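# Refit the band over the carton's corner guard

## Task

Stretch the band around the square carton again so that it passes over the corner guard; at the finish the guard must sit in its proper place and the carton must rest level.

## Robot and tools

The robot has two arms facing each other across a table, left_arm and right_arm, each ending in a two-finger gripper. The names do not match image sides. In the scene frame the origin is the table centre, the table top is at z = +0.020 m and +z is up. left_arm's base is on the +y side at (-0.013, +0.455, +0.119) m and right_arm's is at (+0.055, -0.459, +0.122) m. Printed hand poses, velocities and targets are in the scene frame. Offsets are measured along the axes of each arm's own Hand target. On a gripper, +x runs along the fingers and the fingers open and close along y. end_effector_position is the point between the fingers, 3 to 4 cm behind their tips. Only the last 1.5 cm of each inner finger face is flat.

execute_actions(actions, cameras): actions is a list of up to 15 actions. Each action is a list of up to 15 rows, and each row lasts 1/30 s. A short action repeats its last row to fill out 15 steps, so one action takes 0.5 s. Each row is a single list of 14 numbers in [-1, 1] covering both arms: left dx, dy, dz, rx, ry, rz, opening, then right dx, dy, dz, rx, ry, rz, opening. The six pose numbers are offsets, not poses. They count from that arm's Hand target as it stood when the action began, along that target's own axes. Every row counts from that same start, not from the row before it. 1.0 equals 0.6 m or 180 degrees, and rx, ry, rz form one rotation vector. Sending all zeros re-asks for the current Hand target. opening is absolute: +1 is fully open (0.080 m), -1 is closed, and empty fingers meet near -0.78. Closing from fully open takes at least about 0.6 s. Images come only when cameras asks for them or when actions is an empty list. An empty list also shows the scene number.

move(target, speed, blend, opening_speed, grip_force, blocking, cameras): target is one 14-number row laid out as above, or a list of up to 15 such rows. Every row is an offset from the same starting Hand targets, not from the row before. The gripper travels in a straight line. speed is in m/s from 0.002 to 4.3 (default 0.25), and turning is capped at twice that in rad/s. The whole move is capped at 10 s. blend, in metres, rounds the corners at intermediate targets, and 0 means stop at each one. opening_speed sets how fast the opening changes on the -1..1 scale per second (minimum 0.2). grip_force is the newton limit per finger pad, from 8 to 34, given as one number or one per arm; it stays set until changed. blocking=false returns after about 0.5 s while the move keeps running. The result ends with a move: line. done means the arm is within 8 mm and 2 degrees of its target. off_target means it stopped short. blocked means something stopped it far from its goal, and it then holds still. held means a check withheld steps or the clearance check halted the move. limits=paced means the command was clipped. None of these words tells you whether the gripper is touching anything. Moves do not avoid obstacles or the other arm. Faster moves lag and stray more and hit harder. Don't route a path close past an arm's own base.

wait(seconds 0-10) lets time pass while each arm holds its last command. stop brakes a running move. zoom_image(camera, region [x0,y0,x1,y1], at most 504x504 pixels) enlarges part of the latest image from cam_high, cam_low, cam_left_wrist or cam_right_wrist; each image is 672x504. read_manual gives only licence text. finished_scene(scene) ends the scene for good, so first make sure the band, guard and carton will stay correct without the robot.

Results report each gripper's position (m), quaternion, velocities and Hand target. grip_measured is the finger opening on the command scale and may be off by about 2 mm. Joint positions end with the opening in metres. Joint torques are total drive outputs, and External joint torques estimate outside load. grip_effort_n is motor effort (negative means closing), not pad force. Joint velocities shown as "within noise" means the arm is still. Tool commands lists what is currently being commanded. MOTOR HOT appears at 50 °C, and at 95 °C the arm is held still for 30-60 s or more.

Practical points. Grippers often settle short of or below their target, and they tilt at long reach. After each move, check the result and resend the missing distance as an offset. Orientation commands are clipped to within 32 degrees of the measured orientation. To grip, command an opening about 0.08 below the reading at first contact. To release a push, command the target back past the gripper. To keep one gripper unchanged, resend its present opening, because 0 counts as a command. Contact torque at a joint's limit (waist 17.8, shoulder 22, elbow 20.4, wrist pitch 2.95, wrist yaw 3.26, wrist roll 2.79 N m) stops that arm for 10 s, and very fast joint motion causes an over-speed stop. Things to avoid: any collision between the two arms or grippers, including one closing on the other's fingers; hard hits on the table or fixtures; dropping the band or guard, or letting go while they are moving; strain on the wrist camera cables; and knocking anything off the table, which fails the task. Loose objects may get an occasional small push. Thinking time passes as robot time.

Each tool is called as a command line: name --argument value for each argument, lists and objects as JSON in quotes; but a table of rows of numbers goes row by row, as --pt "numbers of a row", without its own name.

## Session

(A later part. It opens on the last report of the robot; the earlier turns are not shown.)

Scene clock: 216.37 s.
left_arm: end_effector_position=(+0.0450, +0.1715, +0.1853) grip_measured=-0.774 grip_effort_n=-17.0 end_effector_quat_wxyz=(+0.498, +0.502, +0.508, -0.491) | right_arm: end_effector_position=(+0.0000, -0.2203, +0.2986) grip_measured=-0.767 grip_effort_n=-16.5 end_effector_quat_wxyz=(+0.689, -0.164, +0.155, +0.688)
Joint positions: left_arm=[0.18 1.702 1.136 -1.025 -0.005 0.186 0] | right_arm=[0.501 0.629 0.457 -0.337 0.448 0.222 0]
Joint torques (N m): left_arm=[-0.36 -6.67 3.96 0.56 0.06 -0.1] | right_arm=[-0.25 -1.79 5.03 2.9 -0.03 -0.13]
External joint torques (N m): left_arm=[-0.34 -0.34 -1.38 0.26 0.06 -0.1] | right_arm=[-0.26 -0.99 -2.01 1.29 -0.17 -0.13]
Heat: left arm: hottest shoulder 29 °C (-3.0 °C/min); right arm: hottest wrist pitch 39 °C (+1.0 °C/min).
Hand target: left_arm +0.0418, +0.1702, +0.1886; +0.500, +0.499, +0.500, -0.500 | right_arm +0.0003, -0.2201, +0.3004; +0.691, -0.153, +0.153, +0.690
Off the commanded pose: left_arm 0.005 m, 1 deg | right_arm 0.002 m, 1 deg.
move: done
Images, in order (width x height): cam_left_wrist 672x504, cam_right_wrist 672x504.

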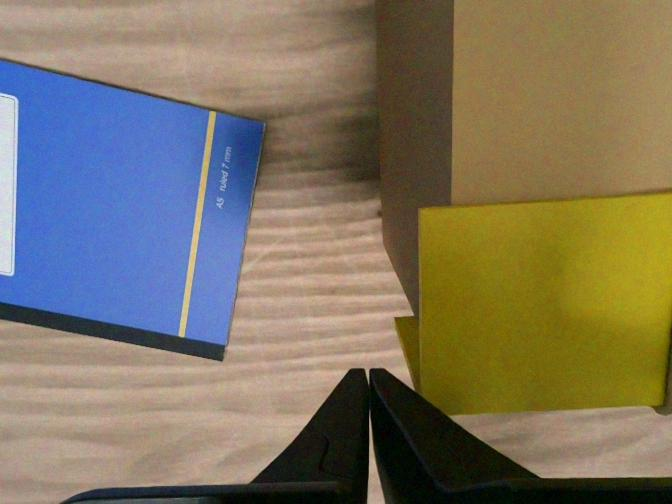

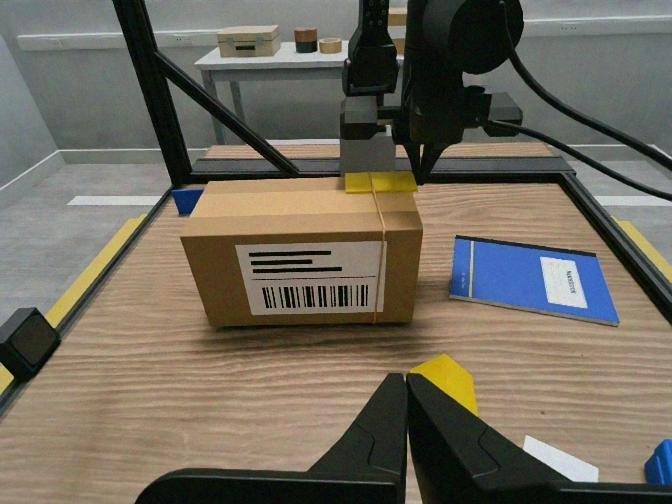

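move --pt "0 -0.0155 0 0 0 0 -1 0 0 0 0 0 0 -0.77" --pt "0 0.06 0 0 0 0 -1 0 0 0 0 0 0 -0.77" --pt "-0.24 -0.03 -0.02 0 0 0 -0.4 0 0 0 0 0 0 -0.77" --speed 0.1 --cameras '["cam_left_wrist","cam_right_wrist"]'

zoom_image --camera "cam_left_wrist" --region '[200, 0, 460, 280]'

Scene clock: 226.80 s.
left_arm: end_effector_position=(+0.0220, +0.1840, +0.3232) grip_measured=-0.404 grip_effort_n=17.4 end_effector_quat_wxyz=(+0.495, +0.501, +0.505, -0.498) | right_arm: end_effector_position=(+0.0000, -0.2203, +0.2986) grip_measured=-0.767 grip_effort_n=-17.0 end_effector_quat_wxyz=(+0.689, -0.164, +0.155, +0.688)
Joint positions: left_arm=[0.113 1.608 1.588 -1.565 0.005 0.131 0.017] | right_arm=[0.501 0.629 0.457 -0.337 0.448 0.222 0]
Joint torques (N m): left_arm=[-0.08 -5.74 7.47 -0.13 0.01 -0.1] | right_arm=[-0.23 -1.76 5.01 2.9 -0.03 -0.12]
External joint torques (N m): left_arm=[-0.07 0.06 1.97 -0.44 0.01 -0.1] | right_arm=[-0.23 -0.99 -2.02 1.29 -0.17 -0.13]
Heat: left arm: hottest shoulder 29 °C (-3.0 °C/min); right arm: hottest wrist pitch 39 °C (+1.0 °C/min).
Hand target: left_arm +0.0239, +0.1822, +0.3326; +0.500, +0.499, +0.500, -0.500 | right_arm +0.0003, -0.2201, +0.3004; +0.691, -0.153, +0.153, +0.690
Off the commanded pose: left_arm 0.010 m, 1 deg | right_arm 0.002 m, 1 deg.
joint sent to its limit (left arm) — joint 4 (wrist pitch), lower limit. The joint targets are off in position, not in orientation.
move: off_target (left_arm); target 3's new opening was sent with left_arm's hand 0.010 m and 1 deg from that target
Images, in order (width x height): cam_left_wrist 672x504, cam_right_wrist 672x504.

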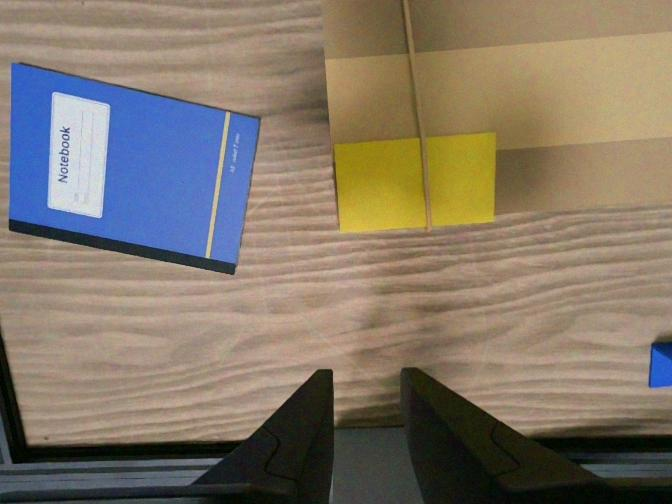

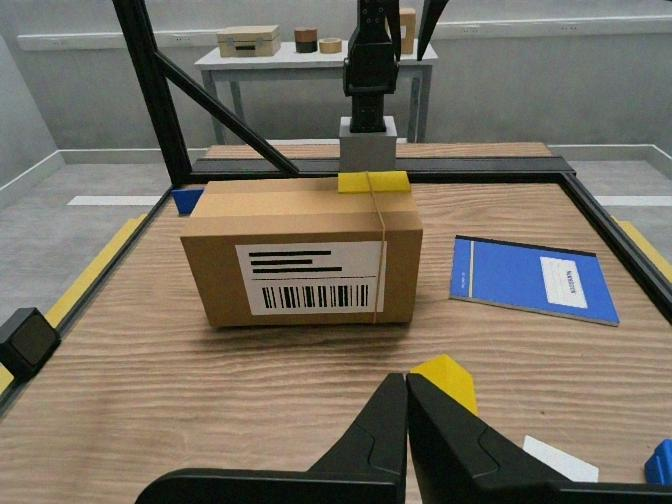

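Scaled by 1.800.

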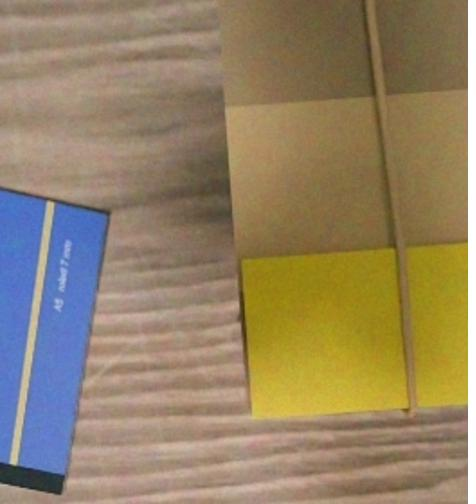

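wait --seconds 0.1 --cameras '["cam_low"]'

zoom_image --camera "cam_low" --region '[200, 180, 460, 380]'

Scene clock: 232.97 s.
left_arm: end_effector_position=(+0.0220, +0.1840, +0.3232) grip_measured=-0.404 grip_effort_n=17.4 end_effector_quat_wxyz=(+0.495, +0.501, +0.505, -0.498) | right_arm: end_effector_position=(+0.0000, -0.2203, +0.2986) grip_measured=-0.767 grip_effort_n=-16.5 end_effector_quat_wxyz=(+0.689, -0.164, +0.155, +0.688)
Joint positions: left_arm=[0.113 1.608 1.588 -1.565 0.005 0.131 0.017] | right_arm=[0.501 0.629 0.457 -0.337 0.448 0.222 0]
Joint torques (N m): left_arm=[-0.12 -5.7 7.5 -0.13 0.02 -0.09] | right_arm=[-0.26 -1.74 5.03 2.89 -0.03 -0.12]
External joint torques (N m): left_arm=[-0.12 0.15 1.98 -0.43 0.01 -0.09] | right_arm=[-0.26 -0.97 -1.95 1.3 -0.17 -0.12]
Heat: left arm: hottest shoulder 30 °C (-1.0 °C/min); right arm: hottest wrist pitch 39 °C (+1.0 °C/min).
Hand target: left_arm +0.0239, +0.1822, +0.3326; +0.500, +0.499, +0.500, -0.500 | right_arm +0.0003, -0.2201, +0.3004; +0.691, -0.153, +0.153, +0.690
Tool commands: left_gripper/opening=-0.4 right_gripper/opening=-0.77
Off the commanded pose: left_arm 0.010 m, 1 deg | right_arm 0.002 m, 1 deg.
wait: 0.10 s; at rest from the start
Images, in order (width x height): cam_low 672x504.

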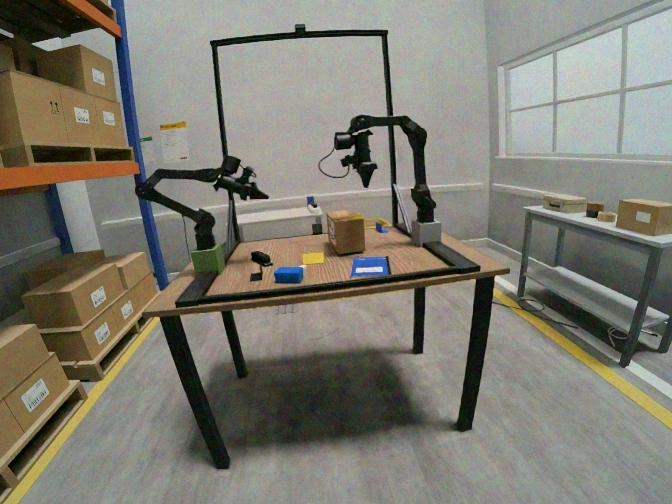

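Scaled by 1.938.

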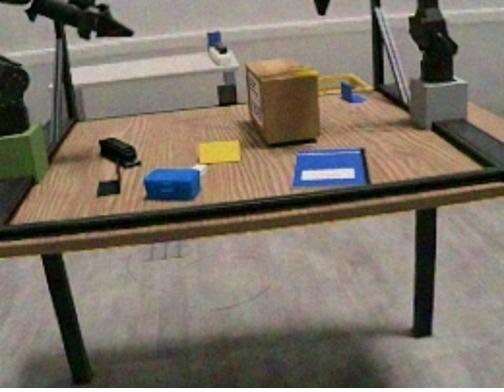

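move --pt "0.179 -0.0665 0.056 0 0 0 -0.3 0 0 0 0 0 0 -0.77" --pt "0.235 -0.0665 0.056 0 0 0 -0.3 0 0 0 0 0 0 -0.77" --pt "0.235 -0.0665 0.056 0 0 0 -1 0 0 0 0 0 0 -0.77" --speed 0.1 --opening_speed 0.8 --cameras '["cam_left_wrist"]'

Scene clock: 245.83 s.
left_arm: end_effector_position=(-0.0184, +0.1462, +0.2033) grip_measured=-0.770 grip_effort_n=-36.5 end_effector_quat_wxyz=(+0.505, +0.491, +0.495, -0.508) | right_arm: end_effector_position=(+0.0000, -0.2203, +0.2986) grip_measured=-0.767 grip_effort_n=-17.0 end_effector_quat_wxyz=(+0.689, -0.164, +0.155, +0.688)
Joint positions: left_arm=[-0.033 1.717 1.228 -1.056 0.007 -0.015 0] | right_arm=[0.501 0.629 0.457 -0.337 0.448 0.222 0]
Joint torques (N m): left_arm=[-0.06 -2.74 2.5 1.14 -0.03 -0.1] | right_arm=[-0.22 -1.75 4.99 2.89 -0.03 -0.12]
External joint torques (N m): left_arm=[-0.06 4 -3.14 0.74 -0.02 -0.1] | right_arm=[-0.2 -0.98 -1.95 1.31 -0.17 -0.12]
Heat: left arm: hottest shoulder 29 °C (-1.0 °C/min); right arm: hottest wrist pitch 40 °C (+2.0 °C/min).
Hand target: left_arm -0.0160, +0.1485, +0.1916; +0.500, +0.499, +0.500, -0.500 | right_arm +0.0003, -0.2201, +0.3004; +0.691, -0.153, +0.153, +0.690
Off the commanded pose: left_arm 0.012 m, 1 deg | right_arm 0.002 m, 1 deg.
move: off_target (left_arm); target 3's new opening was sent with left_arm's hand 0.012 m and 1 deg from that target
Images, in order (width x height): cam_left_wrist 672x504.

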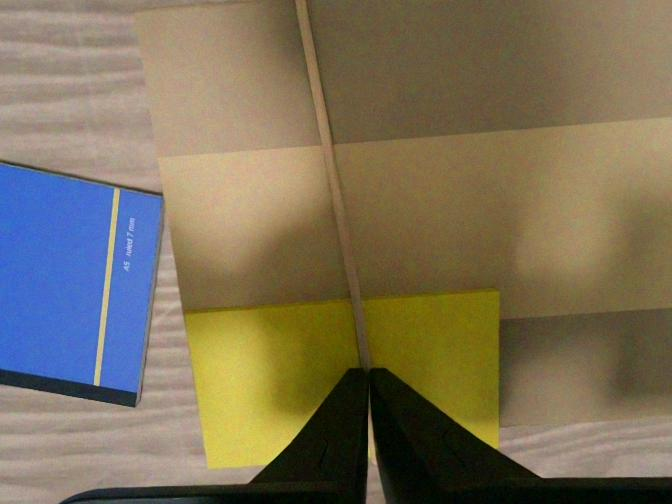

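move --pt "-0.05 0 0 0 0 0 -1 0 0 0 0 0 0 -0.77" --pt "-0.065 0 -0.09 0 0 0 -1 0 0 0 0 0 0 -0.77" --speed 0.08 --blend 0.01 --cameras '["cam_left_wrist","cam_right_wrist"]'

Scene clock: 250.90 s.
left_arm: end_effector_position=(-0.0133, +0.1925, +0.2290) grip_measured=-0.771 grip_effort_n=-31.9 end_effector_quat_wxyz=(+0.510, +0.492, +0.497, -0.502) | right_arm: end_effector_position=(+0.0000, -0.2203, +0.2986) grip_measured=-0.767 grip_effort_n=-16.5 end_effector_quat_wxyz=(+0.689, -0.164, +0.155, +0.688)
Joint positions: left_arm=[-0.022 1.525 1.13 -1.152 -0.004 -0.016 0] | right_arm=[0.501 0.629 0.457 -0.337 0.448 0.222 0]
Joint torques (N m): left_arm=[-0.27 -5.88 3.58 -1.34 -0.04 -0.12] | right_arm=[-0.19 -1.76 5.03 2.88 -0.04 -0.12]
External joint torques (N m): left_arm=[-0.26 -0.58 -2.05 -1.71 -0.03 -0.12] | right_arm=[-0.19 -0.99 -1.96 1.28 -0.18 -0.12]
Heat: left arm: hottest shoulder 29 °C (+0.0 °C/min); right arm: hottest wrist pitch 40 °C (+2.0 °C/min).
Hand target: left_arm -0.0161, +0.2025, +0.2306; +0.500, +0.499, +0.500, -0.500 | right_arm +0.0003, -0.2201, +0.3004; +0.691, -0.153, +0.153, +0.690
Off the commanded pose: left_arm 0.010 m, 1 deg | right_arm 0.002 m, 1 deg.
move: off_target (left_arm)
Images, in order (width x height): cam_left_wrist 672x504, cam_right_wrist 672x504.

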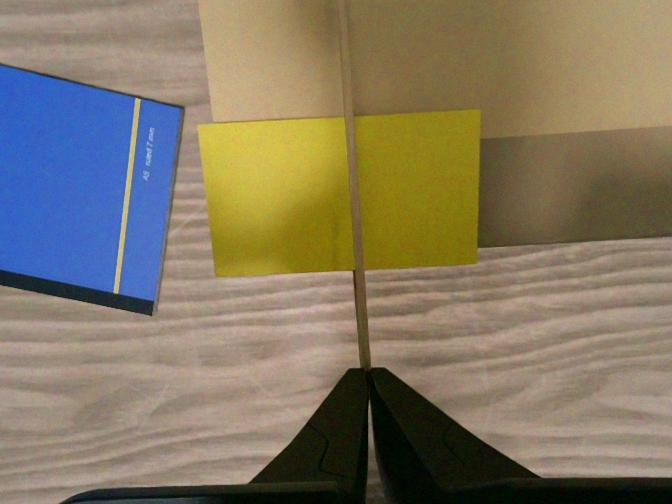

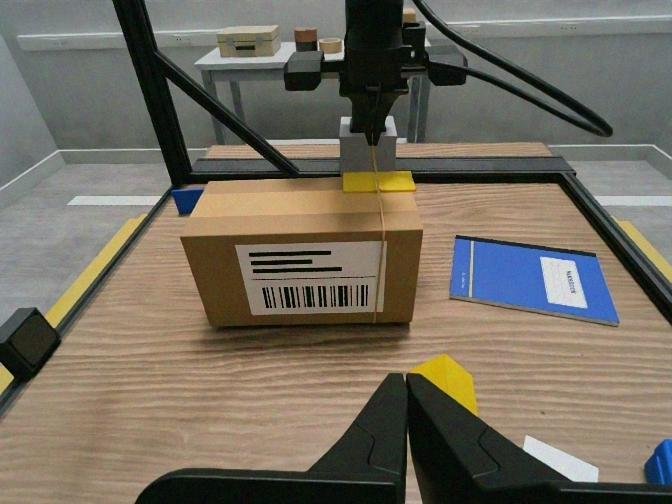

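move --pt "-0.01 0.02 0.0 0 0 0 -1 0 0 0 0 0 0 -0.77" --pt "0.005 0.02 0.05 0 0 0 -1 0 0 0 0 0 0 -0.77" --pt "0.055 0.02 0.065 0 0 0 -1 0 0 0 0 0 0 -0.77" --speed 0.08 --blend 0.01 --cameras '["cam_left_wrist","cam_right_wrist"]'

move --pt "0.0 0.0 0 0 0 0 -0.4 0 0 0 0 0 0 -0.77" --pt "-0.1 0 0.0 0 0 0 -0.4 0 0 0 0 0 0 -0.77" --pt "-0.21 -0.02 -0.06 0 0 0 -0.4 0 0 0 0 0 0 -0.77" --speed 0.1 --opening_speed 0.5 --cameras '["cam_left_wrist","cam_right_wrist"]'

zoom_image --camera "cam_left_wrist" --region '[200, 0, 460, 280]'

Scene clock: 258.93 s.
left_arm: end_effector_position=(-0.0060, +0.1595, +0.2050) grip_measured=-0.771 grip_effort_n=-31.9 end_effector_quat_wxyz=(+0.506, +0.491, +0.496, -0.507) | right_arm: end_effector_position=(+0.0000, -0.2203, +0.2986) grip_measured=-0.767 grip_effort_n=-17.0 end_effector_quat_wxyz=(+0.689, -0.164, +0.155, +0.688)
Joint positions: left_arm=[0.009 1.666 1.177 -1.056 0.007 0.022 0] | right_arm=[0.501 0.629 0.457 -0.337 0.448 0.222 0]
Joint torques (N m): left_arm=[-0.1 -3.32 3.03 0.18 -0.06 0.03] | right_arm=[-0.24 -1.73 5.02 2.89 -0.04 -0.12]
External joint torques (N m): left_arm=[-0.11 3.02 -2.54 -0.19 -0.05 0.03] | right_arm=[-0.24 -0.97 -1.98 1.29 -0.18 -0.12]
Heat: left arm: hottest wrist pitch 30 °C (+1.0 °C/min); right arm: hottest wrist pitch 40 °C (+1.0 °C/min).
Hand target: left_arm -0.0041, +0.1635, +0.1976; +0.500, +0.499, +0.500, -0.500 | right_arm +0.0003, -0.2201, +0.3004; +0.691, -0.153, +0.153, +0.690
Off the commanded pose: left_arm 0.009 m, 2 deg | right_arm 0.002 m, 1 deg.
move: off_target (left_arm); blend cut to 0.0067 m at target 1
Images, in order (width x height): cam_left_wrist 672x504, cam_right_wrist 672x504.

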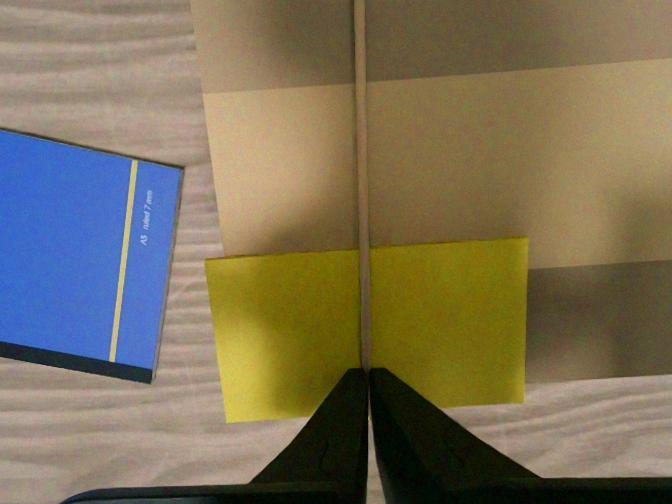

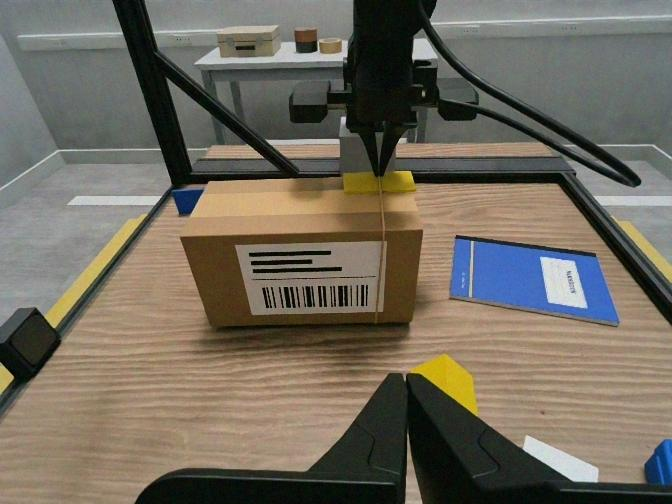

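Scene clock: 262.70 s.
left_arm: end_effector_position=(-0.0157, +0.2026, +0.3155) grip_measured=-0.404 grip_effort_n=17.4 end_effector_quat_wxyz=(+0.492, +0.505, +0.513, -0.491) | right_arm: end_effector_position=(+0.0000, -0.2203, +0.2986) grip_measured=-0.767 grip_effort_n=-16.5 end_effector_quat_wxyz=(+0.689, -0.164, +0.155, +0.688)
Joint positions: left_arm=[-0.025 1.541 1.489 -1.554 0.007 -0.015 0.017] | right_arm=[0.501 0.629 0.457 -0.337 0.448 0.222 0]
Joint torques (N m): left_arm=[-0.11 -5.11 7.46 0.02 -0.07 -0.12] | right_arm=[-0.24 -1.78 5.02 2.89 -0.03 -0.13]
External joint torques (N m): left_arm=[-0.11 0.18 1.96 -0.25 -0.07 -0.12] | right_arm=[-0.23 -1 -1.96 1.3 -0.18 -0.13]
Heat: left arm: hottest wrist pitch 30 °C (+1.0 °C/min); right arm: hottest wrist pitch 40 °C (+1.0 °C/min).
Hand target: left_arm -0.0160, +0.1996, +0.3236; +0.500, +0.499, +0.500, -0.500 | right_arm +0.0003, -0.2201, +0.3004; +0.691, -0.153, +0.153, +0.690
Off the commanded pose: left_arm 0.009 m, 2 deg | right_arm 0.002 m, 1 deg.
move: off_target (left_arm)
Images, in order (width x height): cam_left_wrist 672x504, cam_right_wrist 672x504.

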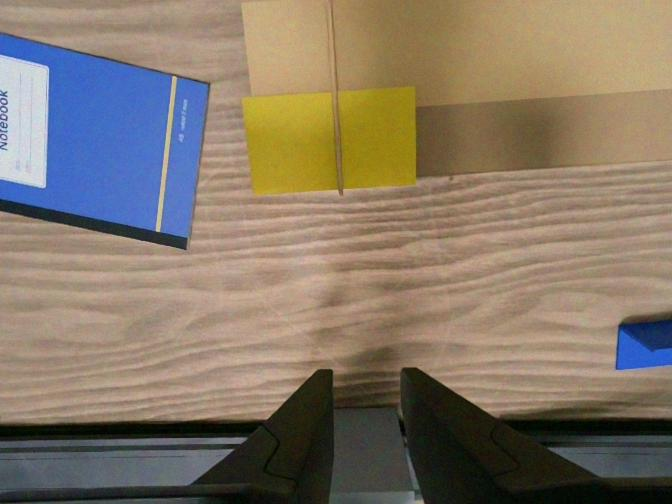

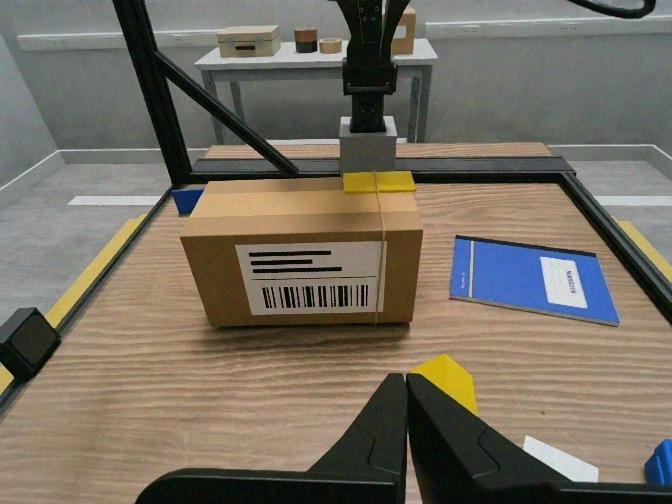

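Scaled by 1.800.

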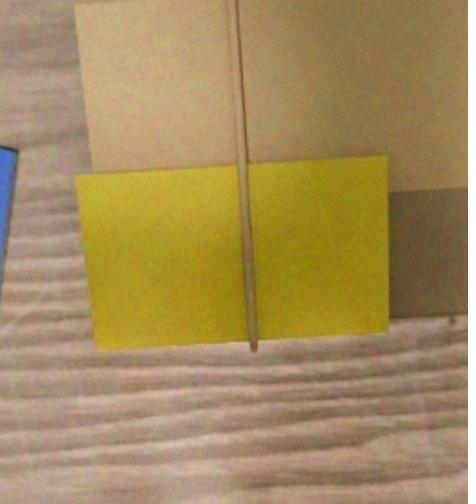

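move --pt "0 0.127 0.049 0 0 0 -1 0 0 0 0 0 0 -0.77" --pt "0.226 0.127 0.049 0 0 0 -1 0 0 0 0 0 0 -0.77" --pt "0.226 0.0817 0.049 0 0 0 -1 0 0 0 0 0 0 -0.77" --pt "0.226 0.125 0.049 0 0 0 -1 0 0 0 0 0 0 -0.77" --pt "-0.015 0.05 0.02 0 0 0 -0.6 0 0 0 0 0 0 -0.77" --speed '[0.2,0.15,0.06,0.1,0.2]' --blend '[0.03,0,0,0.01,0]' --cameras '["cam_left_wrist","cam_right_wrist"]'

zoom_image --camera "cam_left_wrist" --region '[200, 0, 460, 280]'

zoom_image --camera "cam_right_wrist" --region '[300, 150, 440, 340]'

Scene clock: 274.97 s.
left_arm: end_effector_position=(+0.0122, +0.1899, +0.3245) grip_measured=-0.604 grip_effort_n=17.9 end_effector_quat_wxyz=(+0.496, +0.500, +0.504, -0.499) | right_arm: end_effector_position=(+0.0000, -0.2203, +0.2986) grip_measured=-0.767 grip_effort_n=-16.5 end_effector_quat_wxyz=(+0.689, -0.164, +0.155, +0.688)
Joint positions: left_arm=[0.079 1.579 1.564 -1.565 0.005 0.097 0.008] | right_arm=[0.501 0.629 0.457 -0.337 0.448 0.222 0]
Joint torques (N m): left_arm=[-0.05 -5.1 7.46 -0.13 0 -0.09] | right_arm=[-0.23 -1.75 5.04 2.9 -0.03 -0.13]
External joint torques (N m): left_arm=[-0.06 0.51 1.92 -0.46 0 -0.09] | right_arm=[-0.24 -0.98 -1.95 1.31 -0.17 -0.13]
Heat: left arm: hottest shoulder 29 °C (+0.0 °C/min); right arm: hottest wrist pitch 40 °C (+1.0 °C/min).
Hand target: left_arm +0.0140, +0.1876, +0.3326; +0.500, +0.499, +0.500, -0.500 | right_arm +0.0003, -0.2201, +0.3004; +0.691, -0.153, +0.153, +0.690
Off the commanded pose: left_arm 0.009 m, 1 deg | right_arm 0.002 m, 1 deg.
joint sent to its limit (left arm) — joint 4 (wrist pitch), lower limit. The joint targets are off in position, not in orientation.
move: off_target (left_arm); target 5's new opening was sent with left_arm's hand 0.009 m and 1 deg from that target
Images, in order (width x height): cam_left_wrist 672x504, cam_right_wrist 672x504.

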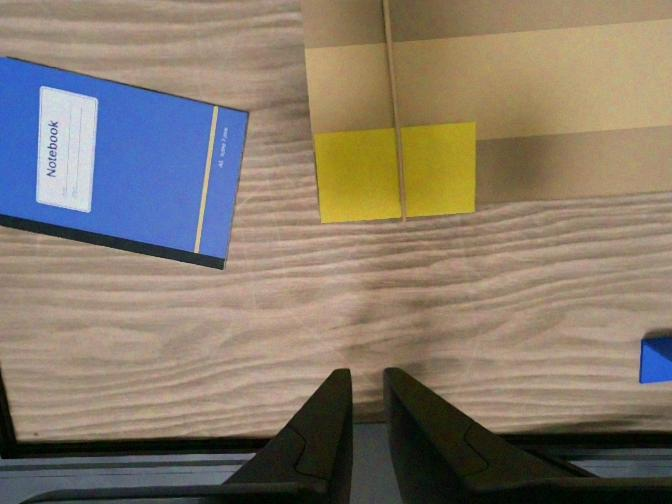

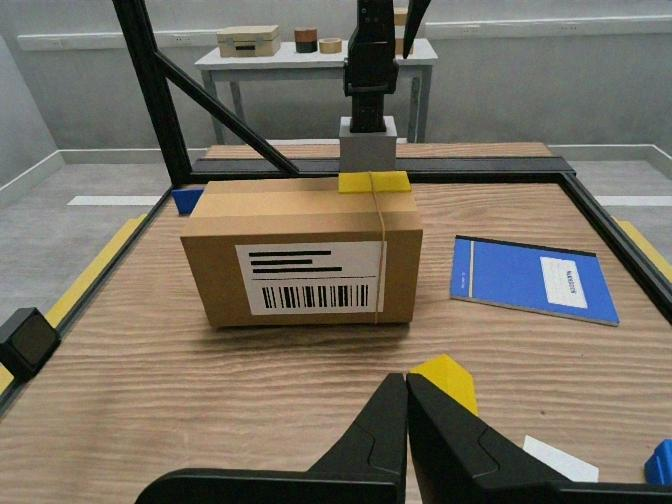

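Scaled by 1.800.

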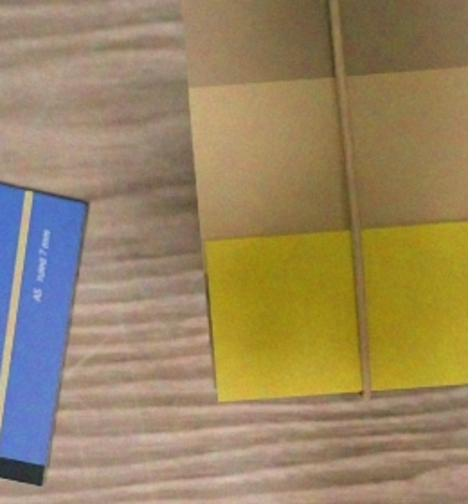

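Scaled by 2.653.

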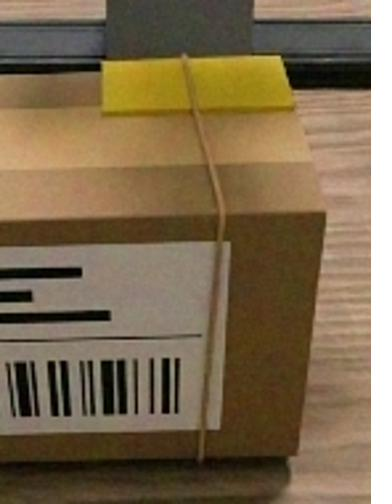

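finished_scene --scene 2

The scene is finished: the task was done.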